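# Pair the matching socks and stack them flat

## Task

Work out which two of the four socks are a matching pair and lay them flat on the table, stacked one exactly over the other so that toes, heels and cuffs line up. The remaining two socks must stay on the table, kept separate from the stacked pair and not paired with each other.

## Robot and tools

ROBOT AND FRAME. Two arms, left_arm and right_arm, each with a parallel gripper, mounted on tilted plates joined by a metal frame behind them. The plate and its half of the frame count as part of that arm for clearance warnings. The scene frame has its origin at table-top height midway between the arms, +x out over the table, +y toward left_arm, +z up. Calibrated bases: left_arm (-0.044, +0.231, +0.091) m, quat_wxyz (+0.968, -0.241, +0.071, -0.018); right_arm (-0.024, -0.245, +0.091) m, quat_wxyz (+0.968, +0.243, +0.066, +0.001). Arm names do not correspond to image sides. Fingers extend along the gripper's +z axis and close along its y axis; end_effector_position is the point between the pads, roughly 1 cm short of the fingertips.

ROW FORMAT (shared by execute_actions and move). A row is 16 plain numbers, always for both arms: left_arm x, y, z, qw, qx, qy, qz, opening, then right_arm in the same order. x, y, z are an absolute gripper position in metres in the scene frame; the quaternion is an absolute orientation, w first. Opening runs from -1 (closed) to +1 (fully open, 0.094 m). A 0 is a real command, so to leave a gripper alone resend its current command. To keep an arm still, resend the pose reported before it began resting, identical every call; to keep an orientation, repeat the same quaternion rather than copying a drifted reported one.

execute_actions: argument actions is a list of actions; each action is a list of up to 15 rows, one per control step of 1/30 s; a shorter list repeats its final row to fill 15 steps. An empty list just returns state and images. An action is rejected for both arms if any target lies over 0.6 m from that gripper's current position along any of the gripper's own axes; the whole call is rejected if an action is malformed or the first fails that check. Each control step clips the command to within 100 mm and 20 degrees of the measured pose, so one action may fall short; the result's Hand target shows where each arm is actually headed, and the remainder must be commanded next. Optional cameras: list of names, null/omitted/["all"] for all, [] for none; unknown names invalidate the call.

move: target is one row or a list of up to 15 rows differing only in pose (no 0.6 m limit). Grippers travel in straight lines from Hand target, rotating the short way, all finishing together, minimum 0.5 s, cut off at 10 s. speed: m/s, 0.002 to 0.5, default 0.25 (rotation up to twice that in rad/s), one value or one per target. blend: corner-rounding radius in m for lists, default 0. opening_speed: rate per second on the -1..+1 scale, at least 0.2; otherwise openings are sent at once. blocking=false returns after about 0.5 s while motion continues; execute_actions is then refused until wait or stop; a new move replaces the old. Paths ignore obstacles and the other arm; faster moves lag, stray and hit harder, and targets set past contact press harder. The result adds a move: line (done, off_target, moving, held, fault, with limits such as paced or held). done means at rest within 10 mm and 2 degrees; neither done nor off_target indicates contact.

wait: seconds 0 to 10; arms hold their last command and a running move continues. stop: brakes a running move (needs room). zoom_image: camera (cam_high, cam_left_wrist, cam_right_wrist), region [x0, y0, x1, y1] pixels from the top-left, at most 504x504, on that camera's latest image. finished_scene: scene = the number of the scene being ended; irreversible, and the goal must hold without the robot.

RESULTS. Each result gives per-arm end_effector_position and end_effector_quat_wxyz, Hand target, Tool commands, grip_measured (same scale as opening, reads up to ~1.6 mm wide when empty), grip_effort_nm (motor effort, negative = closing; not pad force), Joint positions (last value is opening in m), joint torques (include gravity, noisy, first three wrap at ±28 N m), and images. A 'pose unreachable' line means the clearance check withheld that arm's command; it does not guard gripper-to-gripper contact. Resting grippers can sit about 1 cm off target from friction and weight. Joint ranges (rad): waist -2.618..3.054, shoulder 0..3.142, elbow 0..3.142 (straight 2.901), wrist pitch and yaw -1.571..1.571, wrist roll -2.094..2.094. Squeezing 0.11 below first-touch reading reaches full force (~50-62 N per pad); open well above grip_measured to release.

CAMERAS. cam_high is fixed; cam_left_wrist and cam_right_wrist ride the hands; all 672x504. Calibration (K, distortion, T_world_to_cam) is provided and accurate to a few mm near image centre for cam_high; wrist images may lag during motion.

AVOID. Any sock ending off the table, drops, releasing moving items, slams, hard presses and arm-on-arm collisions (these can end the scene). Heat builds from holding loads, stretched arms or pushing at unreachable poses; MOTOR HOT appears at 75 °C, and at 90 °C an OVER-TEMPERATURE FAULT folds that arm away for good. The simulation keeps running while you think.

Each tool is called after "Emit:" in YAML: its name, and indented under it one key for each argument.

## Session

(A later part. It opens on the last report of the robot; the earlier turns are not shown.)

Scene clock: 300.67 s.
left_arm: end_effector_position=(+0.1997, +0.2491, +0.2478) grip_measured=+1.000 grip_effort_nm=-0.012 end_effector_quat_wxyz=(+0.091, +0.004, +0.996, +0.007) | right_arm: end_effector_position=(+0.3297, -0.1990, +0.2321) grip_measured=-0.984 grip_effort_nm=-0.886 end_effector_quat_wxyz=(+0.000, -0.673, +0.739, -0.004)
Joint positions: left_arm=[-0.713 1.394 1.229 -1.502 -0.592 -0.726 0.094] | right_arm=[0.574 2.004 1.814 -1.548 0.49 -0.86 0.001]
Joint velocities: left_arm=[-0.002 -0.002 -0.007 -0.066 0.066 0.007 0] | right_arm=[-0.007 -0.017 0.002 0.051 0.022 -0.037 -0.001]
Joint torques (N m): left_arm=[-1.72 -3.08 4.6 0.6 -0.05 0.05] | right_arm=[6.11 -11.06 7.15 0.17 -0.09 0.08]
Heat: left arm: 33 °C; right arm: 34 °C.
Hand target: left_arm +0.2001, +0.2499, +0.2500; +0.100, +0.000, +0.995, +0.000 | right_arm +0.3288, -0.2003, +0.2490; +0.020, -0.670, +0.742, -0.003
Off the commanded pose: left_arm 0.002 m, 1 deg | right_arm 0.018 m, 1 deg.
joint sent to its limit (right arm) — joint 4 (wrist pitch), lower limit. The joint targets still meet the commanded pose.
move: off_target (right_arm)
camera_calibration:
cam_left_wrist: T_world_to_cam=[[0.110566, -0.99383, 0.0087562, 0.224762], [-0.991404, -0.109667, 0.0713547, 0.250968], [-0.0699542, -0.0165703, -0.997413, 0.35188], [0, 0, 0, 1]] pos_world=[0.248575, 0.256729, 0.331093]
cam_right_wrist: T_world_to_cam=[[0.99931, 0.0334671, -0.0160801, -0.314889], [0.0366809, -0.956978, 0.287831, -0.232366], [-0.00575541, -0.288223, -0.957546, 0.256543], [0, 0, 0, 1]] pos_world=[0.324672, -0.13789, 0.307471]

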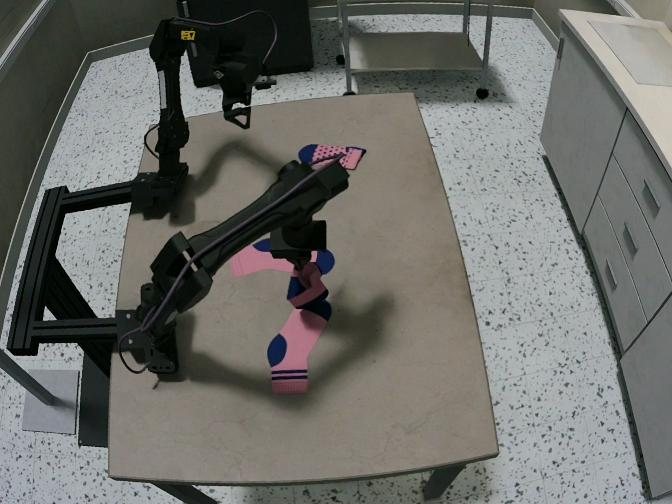

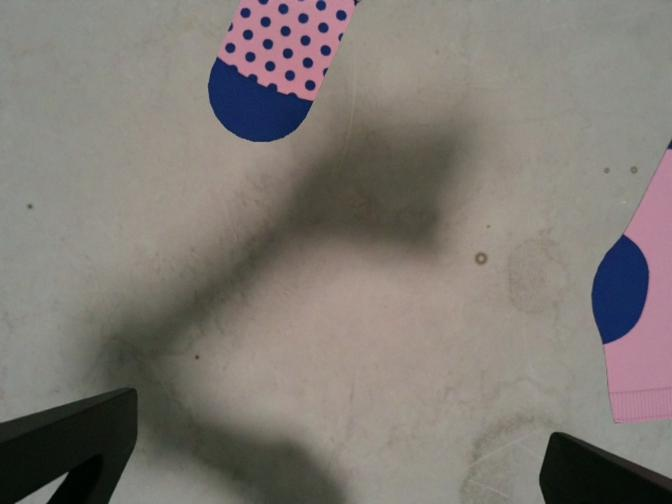

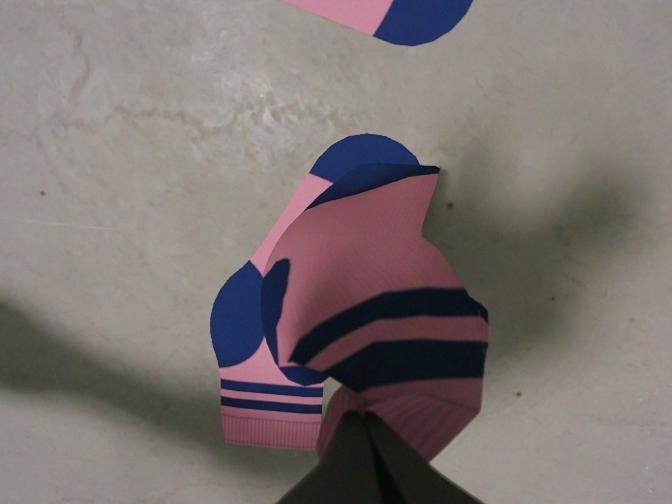

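Emit:
move:
  target:
    - [0.2,0.25,0.25,0.1,0,0.995,0,1,0.325,-0.15,0.21,0,-0.68,0.733,0,-1]
    - [0.2,0.25,0.25,0.1,0,0.995,0,1,0.325,-0.155,0.16,0,-0.68,0.733,0,-1]
    - [0.2,0.25,0.25,0.1,0,0.995,0,1,0.322,-0.21,0.15,0,-0.68,0.733,0,-1]
  speed: 0.08
  blend: 0.01

Emit:
zoom_image:
  camera: "cam_right_wrist"
  region: [200, 80, 520, 420]

Emit:
zoom_image:
  camera: "cam_high"
  region: [200, 220, 400, 400]

Scene clock: 310.50 s.
left_arm: end_effector_position=(+0.1997, +0.2491, +0.2478) grip_measured=+1.000 grip_effort_nm=-0.007 end_effector_quat_wxyz=(+0.091, +0.004, +0.996, +0.007) | right_arm: end_effector_position=(+0.3231, -0.2079, +0.1456) grip_measured=-0.984 grip_effort_nm=-0.882 end_effector_quat_wxyz=(+0.013, +0.681, -0.732, -0.003)
Joint positions: left_arm=[-0.713 1.394 1.229 -1.502 -0.592 -0.726 0.094] | right_arm=[0.447 1.961 1.467 -1.206 0.5 -1.008 0.001]
Joint velocities: left_arm=[-0.007 -0.002 -0.012 -0.037 0.007 0.022 0] | right_arm=[-0.002 0.012 -0.002 -0.066 -0.022 0.066 0]
Joint torques (N m): left_arm=[-1.8 -3.08 4.53 0.6 -0.09 0.05] | right_arm=[4.71 -11.18 3.95 0.53 0.02 -0.07]
Heat: left arm: 33 °C; right arm: 34 °C.
Hand target: left_arm +0.2001, +0.2499, +0.2500; +0.100, +0.000, +0.995, +0.000 | right_arm +0.3230, -0.2102, +0.1500; +0.002, +0.680, -0.733, +0.001
Off the commanded pose: left_arm 0.002 m, 1 deg | right_arm 0.005 m, 1 deg.
move: done
camera_calibration:
cam_left_wrist: T_world_to_cam=[[0.110566, -0.99383, 0.0087562, 0.224762], [-0.991404, -0.109667, 0.0713547, 0.250968], [-0.0699542, -0.0165703, -0.997413, 0.35188], [0, 0, 0, 1]] pos_world=[0.248575, 0.256729, 0.331093]
cam_right_wrist: T_world_to_cam=[[0.997627, 0.0528843, -0.0440776, -0.300711], [0.0635088, -0.954092, 0.292702, -0.224562], [-0.0265747, -0.294807, -0.955187, 0.176091], [0, 0, 0, 1]] pos_world=[0.318939, -0.146437, 0.220675]

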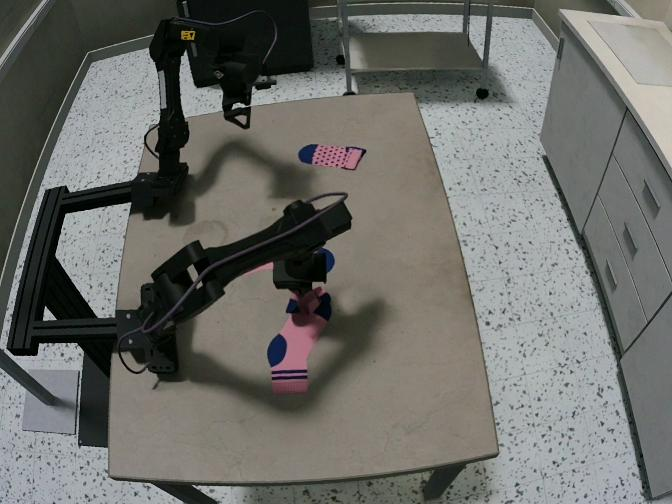

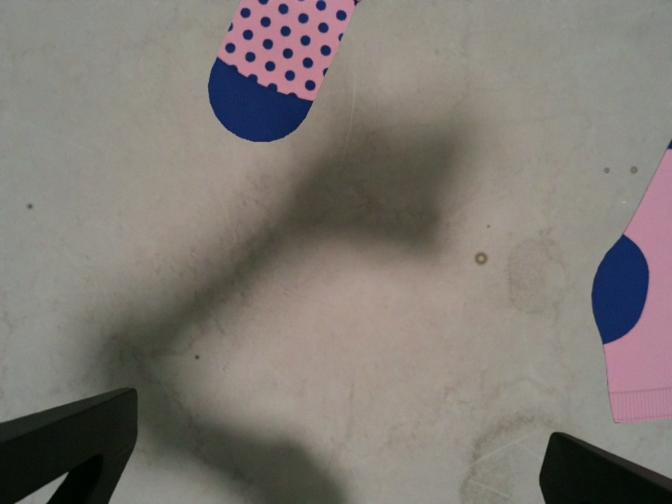

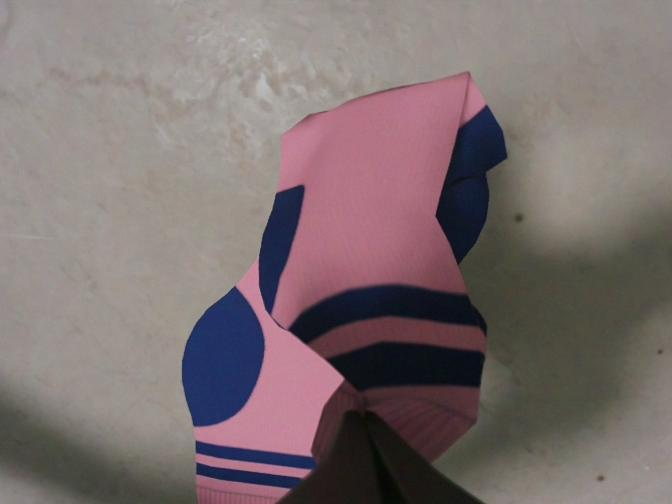

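Scaled by 1.482.

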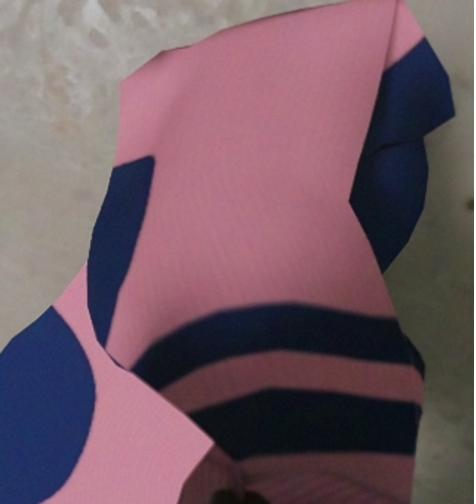

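Scaled by 2.520.

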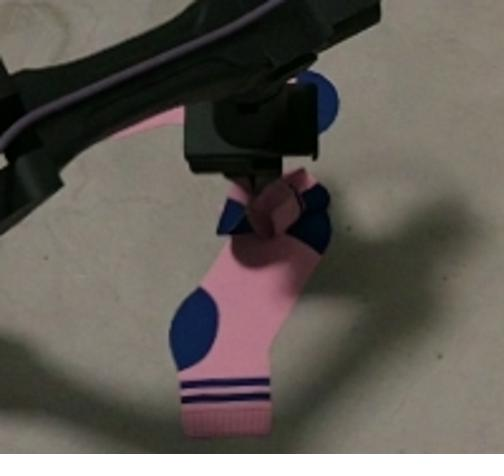

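Emit:
move:
  target:
    - [0.2,0.25,0.25,0.1,0,0.995,0,1,0.318,-0.17,0.235,0,-0.68,0.733,0,-1]
    - [0.2,0.25,0.25,0.1,0,0.995,0,1,0.316,-0.18,0.205,0,-0.68,0.733,0,-1]
    - [0.2,0.25,0.25,0.1,0,0.995,0,1,0.308,-0.225,0.18,0,-0.68,0.733,0,-1]
    - [0.2,0.25,0.25,0.1,0,0.995,0,1,0.298,-0.27,0.15,0,-0.68,0.733,0,-1]
  speed: 0.1
  blend: 0.015

Emit:
zoom_image:
  camera: "cam_high"
  region: [200, 220, 400, 400]

Scene clock: 324.13 s.
left_arm: end_effector_position=(+0.1997, +0.2491, +0.2478) grip_measured=+1.000 grip_effort_nm=-0.012 end_effector_quat_wxyz=(+0.091, +0.004, +0.996, +0.007) | right_arm: end_effector_position=(+0.2989, -0.2694, +0.1469) grip_measured=-0.984 grip_effort_nm=-0.882 end_effector_quat_wxyz=(+0.012, +0.681, -0.733, -0.004)
Joint positions: left_arm=[-0.713 1.394 1.229 -1.502 -0.592 -0.726 0.094] | right_arm=[0.325 1.752 1.306 -1.186 0.51 -1.147 0.001]
Joint velocities: left_arm=[-0.002 -0.002 -0.017 0.037 -0.081 -0.007 0] | right_arm=[0.012 -0.032 -0.007 0.022 0.022 -0.022 0]
Joint torques (N m): left_arm=[-1.81 -3.12 4.63 0.6 -0.11 -0.01] | right_arm=[3.96 -9.73 3.9 0.53 0 -0.1]
Heat: left arm: 33 °C; right arm: 36 °C.
Hand target: left_arm +0.2001, +0.2499, +0.2500; +0.100, +0.000, +0.995, +0.000 | right_arm +0.2979, -0.2710, +0.1500; +0.002, +0.680, -0.733, +0.000
Off the commanded pose: left_arm 0.002 m, 1 deg | right_arm 0.003 m, 1 deg.
move: done
camera_calibration:
cam_left_wrist: T_world_to_cam=[[0.110566, -0.99383, 0.0087562, 0.224762], [-0.991404, -0.109667, 0.0713547, 0.250968], [-0.0699542, -0.0165703, -0.997413, 0.35188], [0, 0, 0, 1]] pos_world=[0.248575, 0.256729, 0.331093]
cam_right_wrist: T_world_to_cam=[[0.997672, 0.0524954, -0.0435391, -0.273403], [0.0629135, -0.954847, 0.290361, -0.281723], [-0.0263305, -0.292424, -0.955926, 0.15928], [0, 0, 0, 1]] pos_world=[0.294684, -0.208073, 0.222157]

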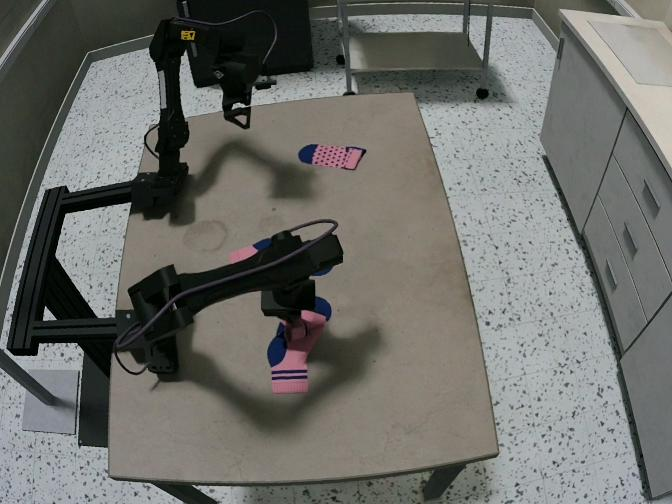

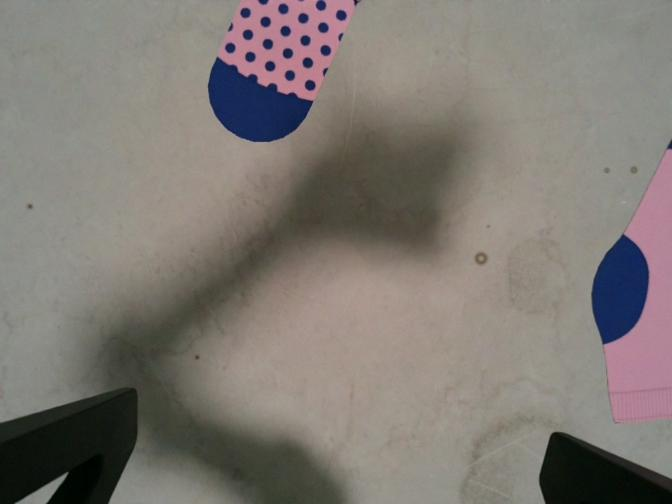

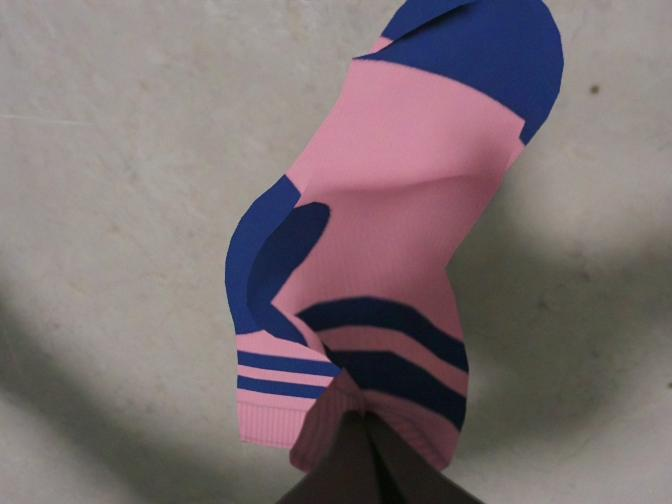

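Scaled by 2.520.

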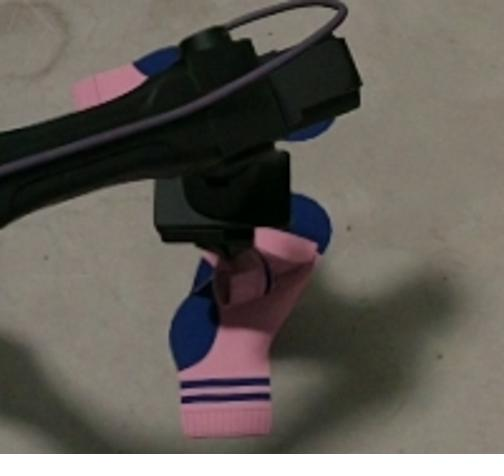

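Emit:
move:
  target:
    - [0.2,0.25,0.25,0.1,0,0.995,0,1,0.286,-0.315,0.11,0,-0.69,0.724,0,-1]
    - [0.2,0.25,0.25,0.1,0,0.995,0,1,0.28,-0.345,0.065,0,-0.695,0.719,0,-1]
  speed: 0.08
  blend: 0.01

Emit:
zoom_image:
  camera: "cam_high"
  region: [200, 220, 400, 400]

Scene clock: 329.57 s.
left_arm: end_effector_position=(+0.1997, +0.2491, +0.2478) grip_measured=+1.000 grip_effort_nm=-0.017 end_effector_quat_wxyz=(+0.091, +0.004, +0.996, +0.007) | right_arm: end_effector_position=(+0.2810, -0.3476, +0.0617) grip_measured=-0.984 grip_effort_nm=-0.882 end_effector_quat_wxyz=(+0.016, +0.696, -0.718, -0.002)
Joint positions: left_arm=[-0.713 1.394 1.229 -1.502 -0.592 -0.726 0.094] | right_arm=[-0.033 1.655 1.024 -0.805 0.505 -1.596 0.001]
Joint velocities: left_arm=[-0.007 -0.002 -0.007 -0.037 -0.007 -0.051 0] | right_arm=[-0.007 -0.002 -0.002 0.007 0.051 0.022 -0.001]
Joint torques (N m): left_arm=[-1.76 -3.18 4.57 0.62 -0.09 0.01] | right_arm=[3.15 -9.81 3.4 0.49 -0.11 -0.09]
Heat: left arm: 33 °C; right arm: 36 °C.
Hand target: left_arm +0.2001, +0.2499, +0.2500; +0.100, +0.000, +0.995, +0.000 | right_arm +0.2800, -0.3471, +0.0645; +0.005, +0.695, -0.719, +0.000
Off the commanded pose: left_arm 0.002 m, 1 deg | right_arm 0.004 m, 2 deg.
move: done
camera_calibration:
cam_left_wrist: T_world_to_cam=[[0.110566, -0.99383, 0.0087562, 0.224762], [-0.991404, -0.109667, 0.0713547, 0.250968], [-0.0699542, -0.0165703, -0.997413, 0.35188], [0, 0, 0, 1]] pos_world=[0.248575, 0.256729, 0.331093]
cam_right_wrist: T_world_to_cam=[[0.994417, 0.0941754, -0.0476096, -0.23957], [0.104123, -0.948977, 0.29766, -0.340586], [-0.0171481, -0.300955, -0.953484, 0.0488128], [0, 0, 0, 1]] pos_world=[0.274532, -0.285956, 0.136515]

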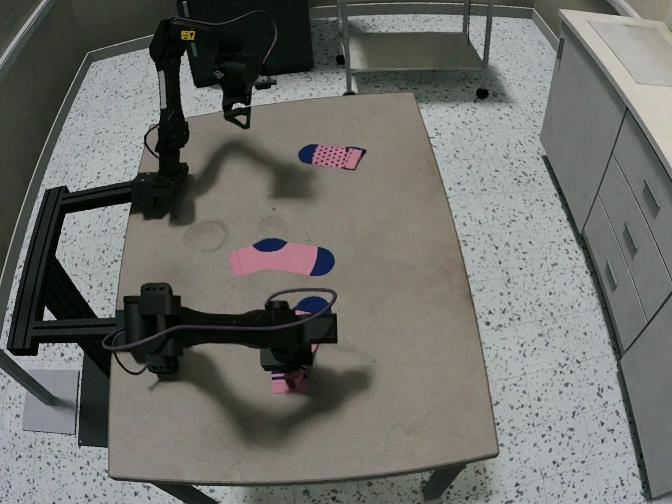

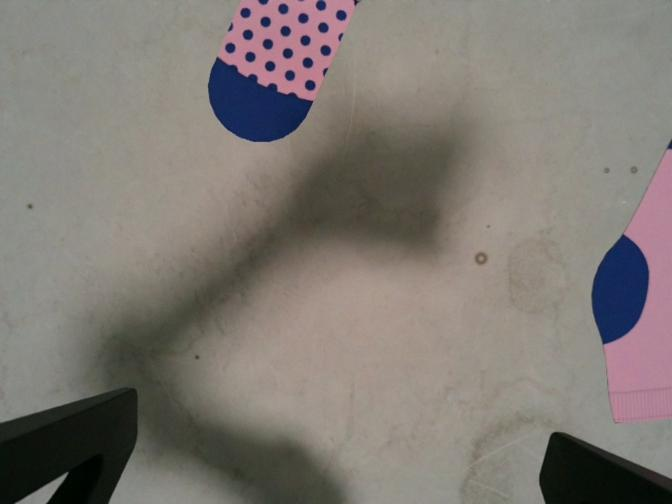

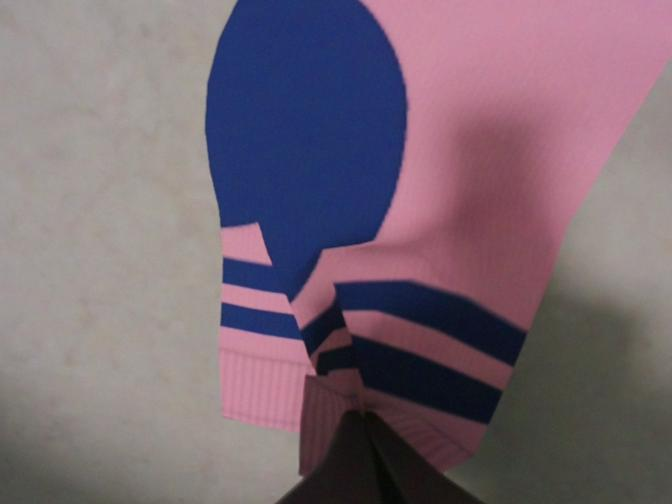

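Scaled by 2.520.

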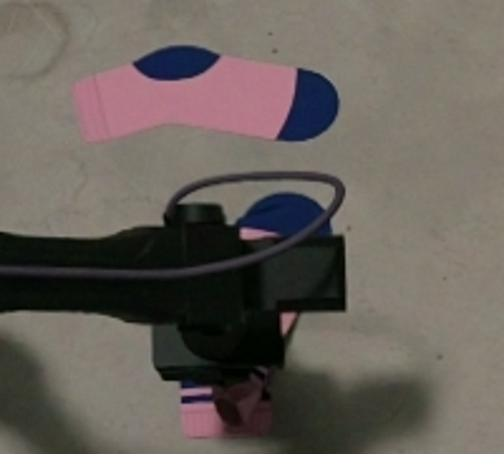

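Emit:
move:
  target:
    - [0.2,0.25,0.25,0.1,0,0.995,0,1,0.274,-0.362,0.035,0,-0.69,0.724,0,-1]
    - [0.2,0.25,0.25,0.1,0,0.995,0,1,0.272,-0.368,0.02,0,-0.695,0.719,0,-1]
  speed: 0.06

Emit:
zoom_image:
  camera: "cam_high"
  region: [200, 220, 400, 400]

Scene clock: 335.33 s.
left_arm: end_effector_position=(+0.1997, +0.2491, +0.2478) grip_measured=+1.000 grip_effort_nm=-0.012 end_effector_quat_wxyz=(+0.091, +0.004, +0.996, +0.007) | right_arm: end_effector_position=(+0.2765, -0.3743, +0.0253) grip_measured=-0.984 grip_effort_nm=-0.886 end_effector_quat_wxyz=(+0.003, +0.690, -0.724, +0.009)
Joint positions: left_arm=[-0.713 1.394 1.229 -1.502 -0.592 -0.726 0.094] | right_arm=[-0.18 1.655 0.928 -0.595 0.47 -1.761 0.001]
Joint velocities: left_arm=[0.007 -0.007 0.007 0.037 0.007 0.007 0] | right_arm=[-0.007 -0.007 0.002 -0.007 0.037 -0.037 0]
Joint torques (N m): left_arm=[-1.74 -3.07 4.68 0.61 -0.09 0.03] | right_arm=[2.85 -7.02 3.1 0.56 -0.13 -0.11]
Heat: left arm: 33 °C; right arm: 36 °C.
Hand target: left_arm +0.2001, +0.2499, +0.2500; +0.100, +0.000, +0.995, +0.000 | right_arm +0.2719, -0.3689, +0.0199; +0.002, +0.695, -0.719, -0.001
Off the commanded pose: left_arm 0.002 m, 1 deg | right_arm 0.009 m, 1 deg.
move: done
camera_calibration:
cam_left_wrist: T_world_to_cam=[[0.110566, -0.99383, 0.0087562, 0.224762], [-0.991404, -0.109667, 0.0713547, 0.250968], [-0.0699542, -0.0165703, -0.997413, 0.35188], [0, 0, 0, 1]] pos_world=[0.248575, 0.256729, 0.331093]
cam_right_wrist: T_world_to_cam=[[0.996793, 0.0787653, -0.0141181, -0.241519], [0.0793776, -0.950953, 0.298979, -0.3485], [0.0101236, -0.299141, -0.954155, -0.000857145], [0, 0, 0, 1]] pos_world=[0.268416, -0.31264, 0.0999665]

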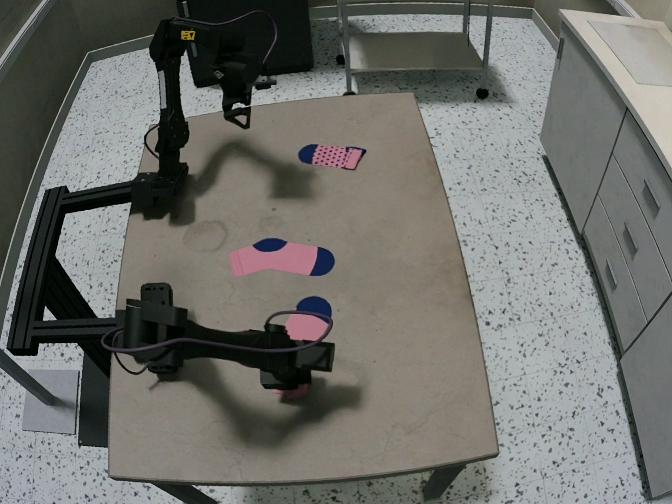

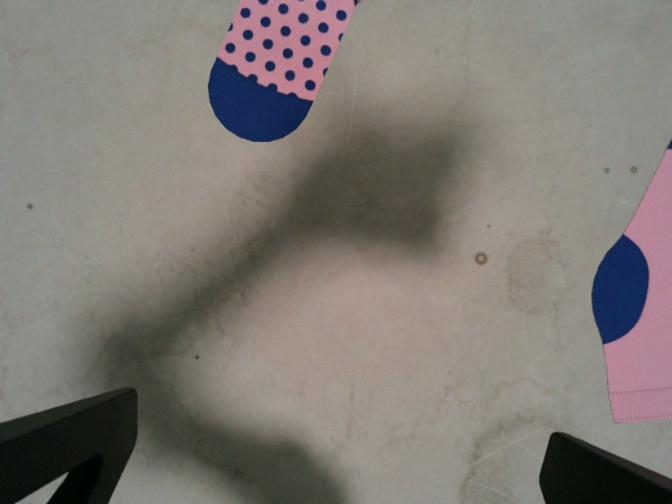

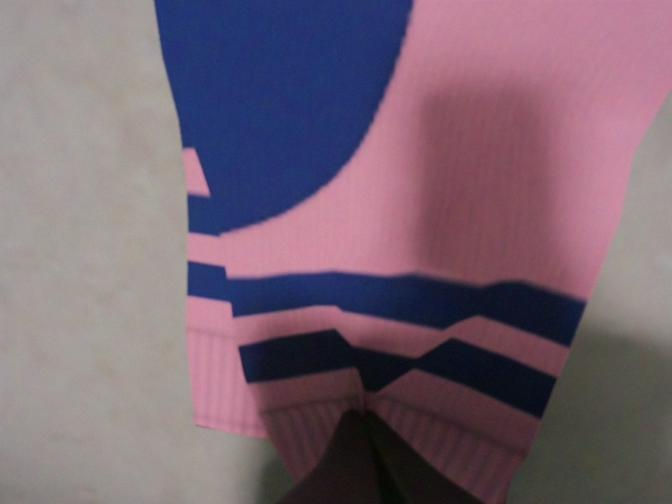

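Scaled by 2.520.

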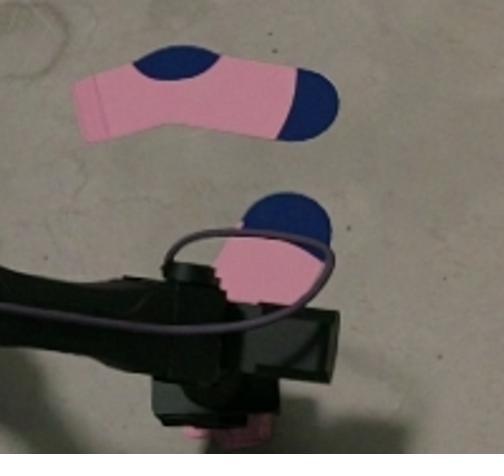

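Emit:
move:
  target:
    - [0.2,0.25,0.25,0.1,0,0.995,0,1,0.264,-0.35,0.022,0,-0.695,0.719,0,-1]
  speed: 0.05

Emit:
move:
  target:
    - [0.2,0.25,0.25,0.1,0,0.995,0,1,0.264,-0.35,0.025,0,-0.695,0.719,0,-0.3]
  opening_speed: 0.5

Emit:
move:
  target:
    - [0.2,0.25,0.25,0.1,0,0.995,0,1,0.27,-0.35,0.1,0,-0.695,0.719,0,-0.3]
    - [0.2,0.25,0.25,0.1,0,0.995,0,1,0.30,-0.33,0.3,0,-0.5,0.866,0,-0.3]
  speed: [0.08,0.25]

Emit:
zoom_image:
  camera: "cam_high"
  region: [200, 220, 400, 420]

Scene clock: 340.93 s.
left_arm: end_effector_position=(+0.1997, +0.2491, +0.2478) grip_measured=+1.000 grip_effort_nm=-0.012 end_effector_quat_wxyz=(+0.091, +0.004, +0.996, +0.007) | right_arm: end_effector_position=(+0.2652, -0.3549, +0.0215) grip_measured=-0.984 grip_effort_nm=-0.882 end_effector_quat_wxyz=(+0.004, +0.694, -0.720, -0.001)
Joint positions: left_arm=[-0.713 1.394 1.229 -1.502 -0.592 -0.726 0.094] | right_arm=[-0.138 1.655 0.874 -0.582 0.469 -1.716 0.001]
Joint velocities: left_arm=[0.002 0.012 0.002 -0.022 0.007 0.007 0] | right_arm=[-0.002 0.022 0.007 -0.022 0.022 -0.022 0]
Joint torques (N m): left_arm=[-1.88 -3.22 4.55 0.6 -0.07 0] | right_arm=[4.11 -7.84 3.03 0.52 -0.03 0.09]
Heat: left arm: 33 °C; right arm: 35 °C.
Hand target: left_arm +0.2001, +0.2499, +0.2500; +0.100, +0.000, +0.995, +0.000 | right_arm +0.2642, -0.3497, +0.0218; +0.000, +0.695, -0.719, +0.000
Off the commanded pose: left_arm 0.002 m, 1 deg | right_arm 0.005 m, 0 deg.
move: done
camera_calibration:
cam_left_wrist: T_world_to_cam=[[0.110566, -0.99383, 0.0087562, 0.224762], [-0.991404, -0.109667, 0.0713547, 0.250968], [-0.0699542, -0.0165703, -0.997413, 0.35188], [0, 0, 0, 1]] pos_world=[0.248575, 0.256729, 0.331093]
cam_right_wrist: T_world_to_cam=[[0.995661, 0.0887951, -0.0278332, -0.227752], [0.0930468, -0.953988, 0.285044, -0.332462], [-0.00124206, -0.286396, -0.95811, 0.00907052], [0, 0, 0, 1]] pos_world=[0.25771, -0.294344, 0.0971176]

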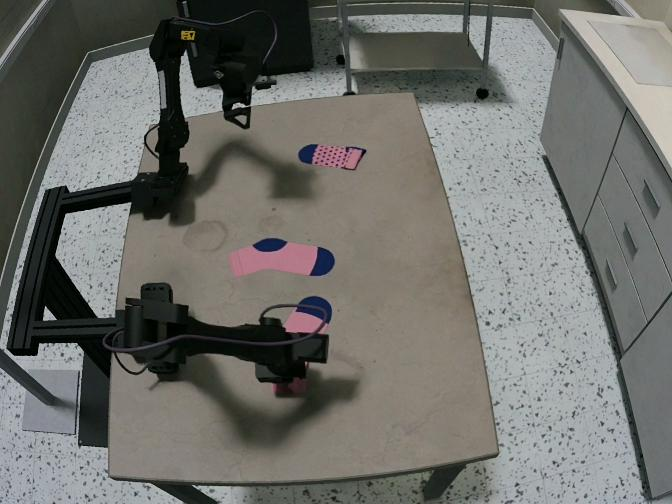

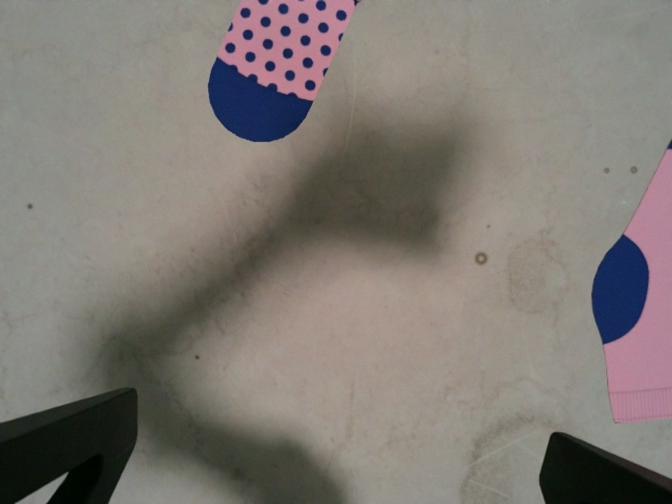

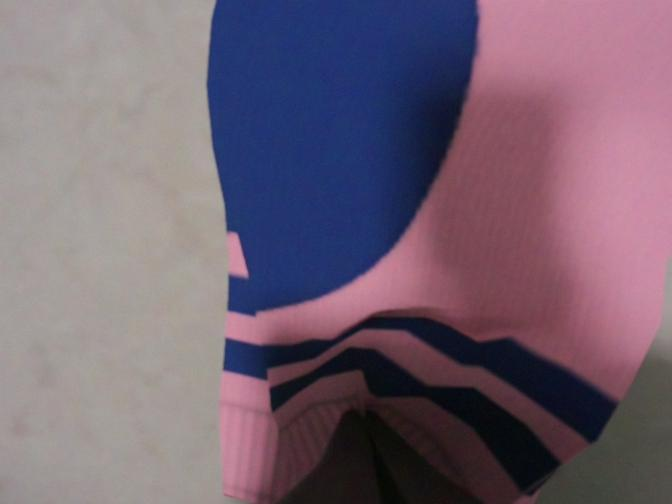

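Scene clock: 342.53 s.
left_arm: end_effector_position=(+0.1997, +0.2491, +0.2478) grip_measured=+1.000 grip_effort_nm=-0.017 end_effector_quat_wxyz=(+0.091, +0.004, +0.996, +0.007) | right_arm: end_effector_position=(+0.2657, -0.3540, +0.0220) grip_measured=-0.302 grip_effort_nm=0.100 end_effector_quat_wxyz=(+0.003, +0.693, -0.721, -0.001)
Joint positions: left_arm=[-0.713 1.394 1.229 -1.502 -0.592 -0.726 0.094] | right_arm=[-0.135 1.655 0.874 -0.582 0.469 -1.711 0.033]
Joint velocities: left_arm=[-0.002 0.007 -0.012 -0.11 -0.022 0.007 0] | right_arm=[0.007 -0.017 0.002 0.037 0.037 0.022 0.001]
Joint torques (N m): left_arm=[-1.69 -3.14 4.48 0.59 -0.08 0.01] | right_arm=[4.23 -8.55 3.33 0.33 -0.01 0.09]
Heat: left arm: 33 °C; right arm: 35 °C.
Hand target: left_arm +0.2001, +0.2499, +0.2500; +0.100, +0.000, +0.995, +0.000 | right_arm +0.2641, -0.3499, +0.0249; +0.000, +0.695, -0.719, +0.000
Off the commanded pose: left_arm 0.002 m, 1 deg | right_arm 0.005 m, 1 deg.
move: done
camera_calibration:
cam_left_wrist: T_world_to_cam=[[0.110566, -0.99383, 0.0087562, 0.224762], [-0.991404, -0.109667, 0.0713547, 0.250968], [-0.0699542, -0.0165703, -0.997413, 0.35188], [0, 0, 0, 1]] pos_world=[0.248575, 0.256729, 0.331093]
cam_right_wrist: T_world_to_cam=[[0.995943, 0.0860945, -0.0261719, -0.229325], [0.0899834, -0.954354, 0.284801, -0.331074], [-0.000457482, -0.286, -0.958229, 0.00966399], [0, 0, 0, 1]] pos_world=[0.25819, -0.293454, 0.0975487]

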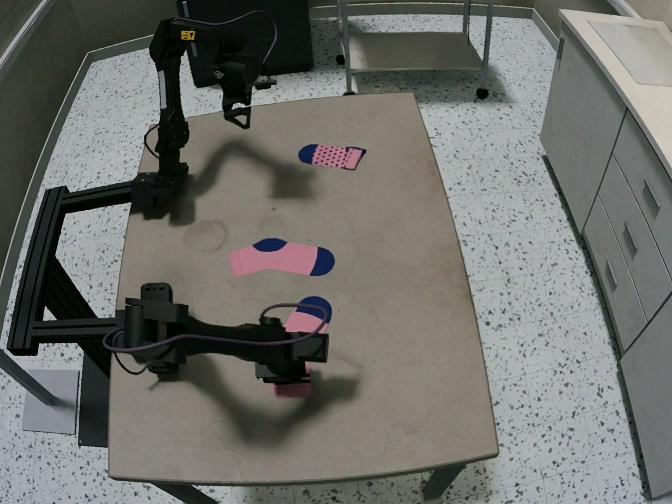

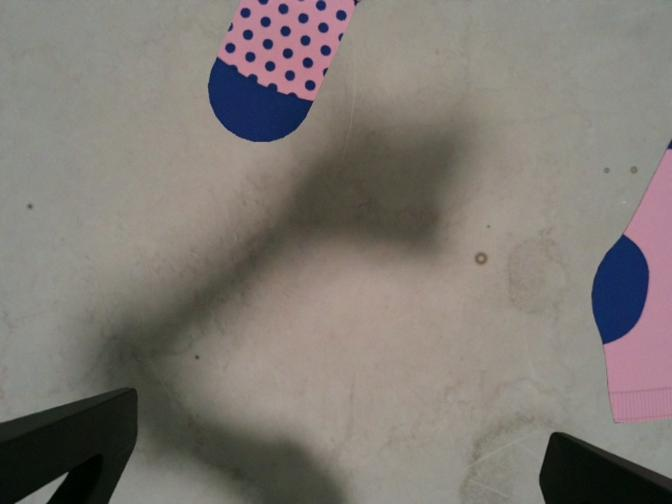

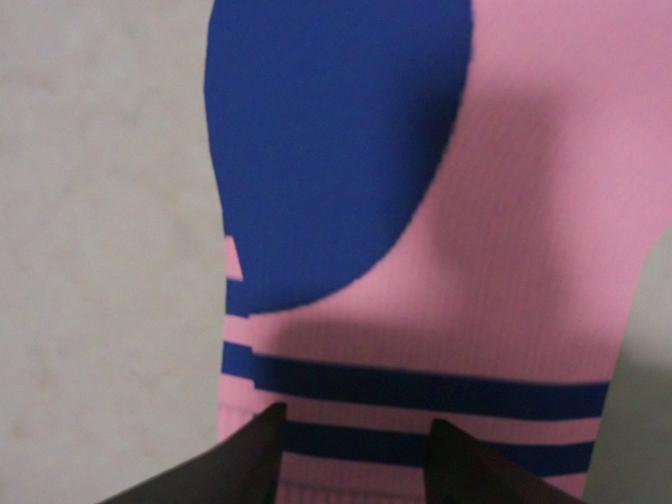

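Scene clock: 345.33 s.
left_arm: end_effector_position=(+0.1997, +0.2491, +0.2478) grip_measured=+1.000 grip_effort_nm=-0.012 end_effector_quat_wxyz=(+0.091, +0.004, +0.996, +0.007) | right_arm: end_effector_position=(+0.2995, -0.3253, +0.2908) grip_measured=-0.302 grip_effort_nm=0.095 end_effector_quat_wxyz=(+0.104, -0.499, +0.860, -0.020)
Joint positions: left_arm=[-0.713 1.394 1.229 -1.502 -0.592 -0.726 0.094] | right_arm=[0.408 1.536 1.677 -1.548 0.51 -0.737 0.033]
Joint velocities: left_arm=[-0.007 0.007 -0.017 0.022 -0.037 -0.007 0] | right_arm=[-0.002 0.002 0.002 0.007 -0.037 -0.022 0]
Joint torques (N m): left_arm=[-1.8 -3.07 4.57 0.6 -0.12 0.02] | right_arm=[3.88 -5.96 6.95 0.56 0.03 0.08]
Heat: left arm: 33 °C; right arm: 35 °C.
Hand target: left_arm +0.2001, +0.2499, +0.2500; +0.100, +0.000, +0.995, +0.000 | right_arm +0.2976, -0.3285, +0.3006; +0.115, -0.495, +0.861, -0.022
Off the commanded pose: left_arm 0.002 m, 1 deg | right_arm 0.010 m, 12 deg.
joint sent to its limit (right arm) — joint 4 (wrist pitch), lower limit. The joint targets are off in orientation, not in position.
move: off_target (right_arm)
camera_calibration:
cam_left_wrist: T_world_to_cam=[[0.110566, -0.99383, 0.0087562, 0.224762], [-0.991404, -0.109667, 0.0713547, 0.250968], [-0.0699542, -0.0165703, -0.997413, 0.35188], [0, 0, 0, 1]] pos_world=[0.248575, 0.256729, 0.331093]
cam_right_wrist: T_world_to_cam=[[0.911828, -0.387347, 0.136131, -0.434405], [-0.404905, -0.903274, 0.141948, -0.176868], [0.0679805, -0.184552, -0.980469, 0.294491], [0, 0, 0, 1]] pos_world=[0.304469, -0.273677, 0.372981]

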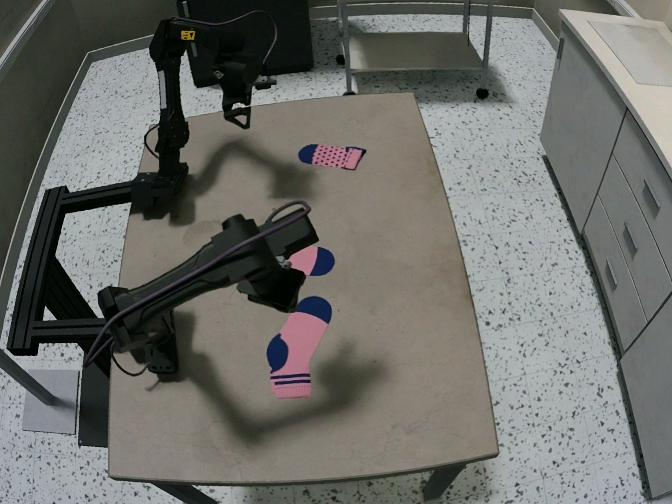

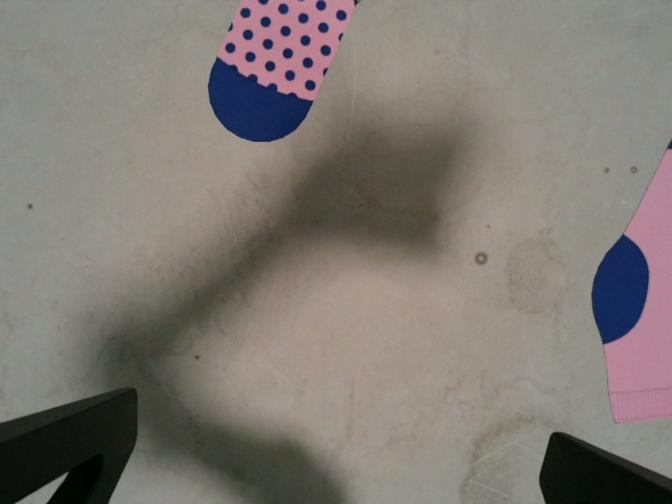

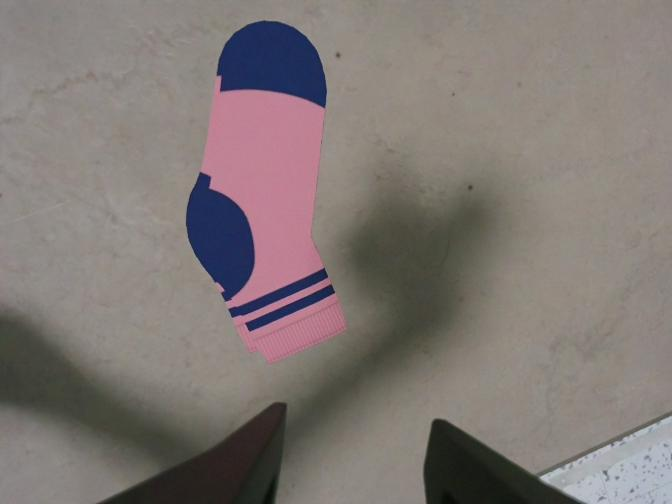

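Scaled by 2.520.

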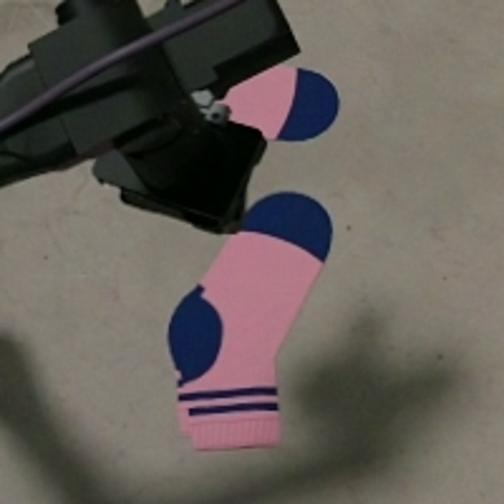

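Emit:
zoom_image:
  camera: "cam_right_wrist"
  region: [150, 0, 390, 380]

Scaled by 1.326.

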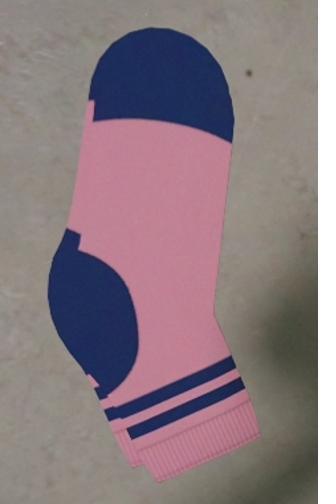

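Emit:
move:
  target:
    - [0.2,0.25,0.25,0.1,0,0.995,0,1,0.28,-0.39,0.1,0,-0.695,0.719,0,1]
    - [0.2,0.25,0.25,0.1,0,0.995,0,1,0.28,-0.39,0.03,0,-0.695,0.719,0,1]
  speed: [0.25,0.1]

Emit:
zoom_image:
  camera: "cam_right_wrist"
  region: [150, 100, 550, 500]

Scene clock: 364.77 s.
left_arm: end_effector_position=(+0.1997, +0.2491, +0.2478) grip_measured=+1.000 grip_effort_nm=-0.012 end_effector_quat_wxyz=(+0.091, +0.004, +0.996, +0.007) | right_arm: end_effector_position=(+0.2856, -0.3983, +0.0362) grip_measured=+0.998 grip_effort_nm=0.100 end_effector_quat_wxyz=(+0.008, +0.691, -0.723, +0.014)
Joint positions: left_arm=[-0.713 1.394 1.229 -1.502 -0.592 -0.726 0.094] | right_arm=[-0.222 1.648 1.011 -0.66 0.472 -1.811 0.094]
Joint velocities: left_arm=[-0.012 0.002 0.012 -0.037 -0.007 -0.022 0] | right_arm=[0.012 -0.007 -0.022 -0.022 0.007 -0.095 0]
Joint torques (N m): left_arm=[-1.84 -2.92 4.51 0.58 -0.14 0.06] | right_arm=[2.84 -6.9 3.49 0.52 -0.13 -0.08]
Heat: left arm: 33 °C; right arm: 34 °C.
Hand target: left_arm +0.2001, +0.2499, +0.2500; +0.100, +0.000, +0.995, +0.000 | right_arm +0.2816, -0.3922, +0.0290; +0.008, +0.696, -0.718, +0.002
Off the commanded pose: left_arm 0.002 m, 1 deg | right_arm 0.012 m, 2 deg.
move: off_target (right_arm)
camera_calibration:
cam_left_wrist: T_world_to_cam=[[0.110566, -0.99383, 0.0087562, 0.224762], [-0.991404, -0.109667, 0.0713547, 0.250968], [-0.0699542, -0.0165703, -0.997413, 0.35188], [0, 0, 0, 1]] pos_world=[0.248575, 0.256729, 0.331093]
cam_right_wrist: T_world_to_cam=[[0.996572, 0.0811648, -0.0160362, -0.247478], [0.0821136, -0.946655, 0.311611, -0.37484], [0.0101111, -0.311859, -0.950074, -0.00295247], [0, 0, 0, 1]] pos_world=[0.277438, -0.335678, 0.11003]

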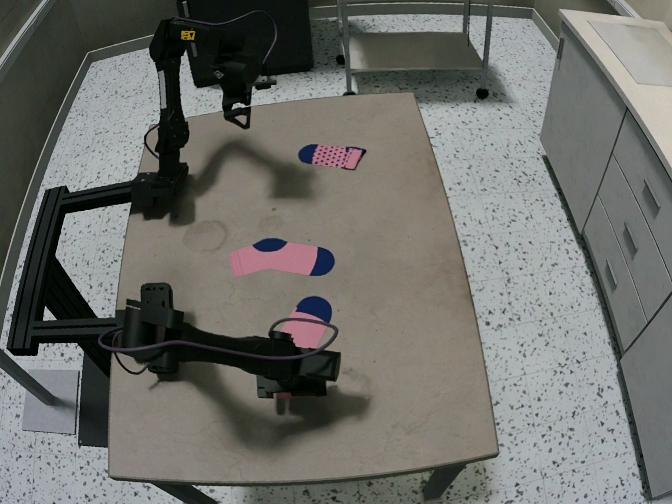

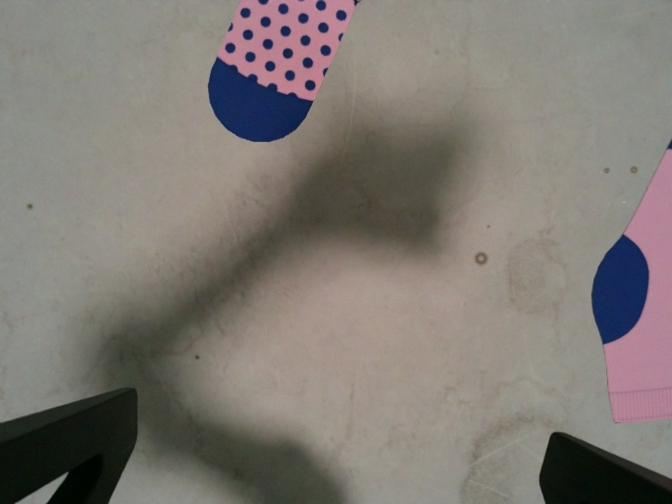

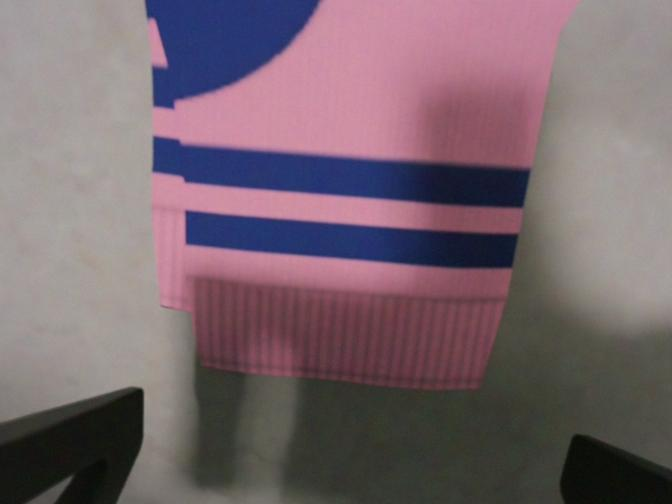

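Scaled by 1.260.

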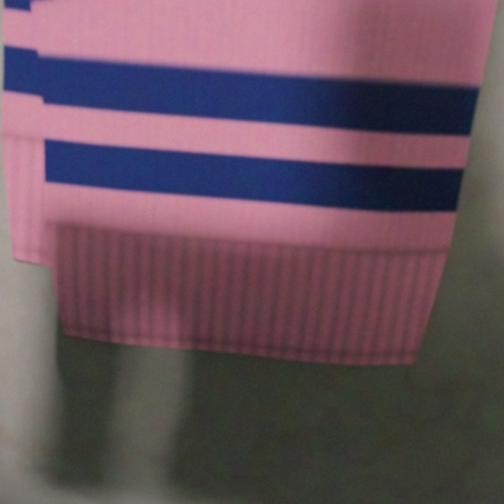

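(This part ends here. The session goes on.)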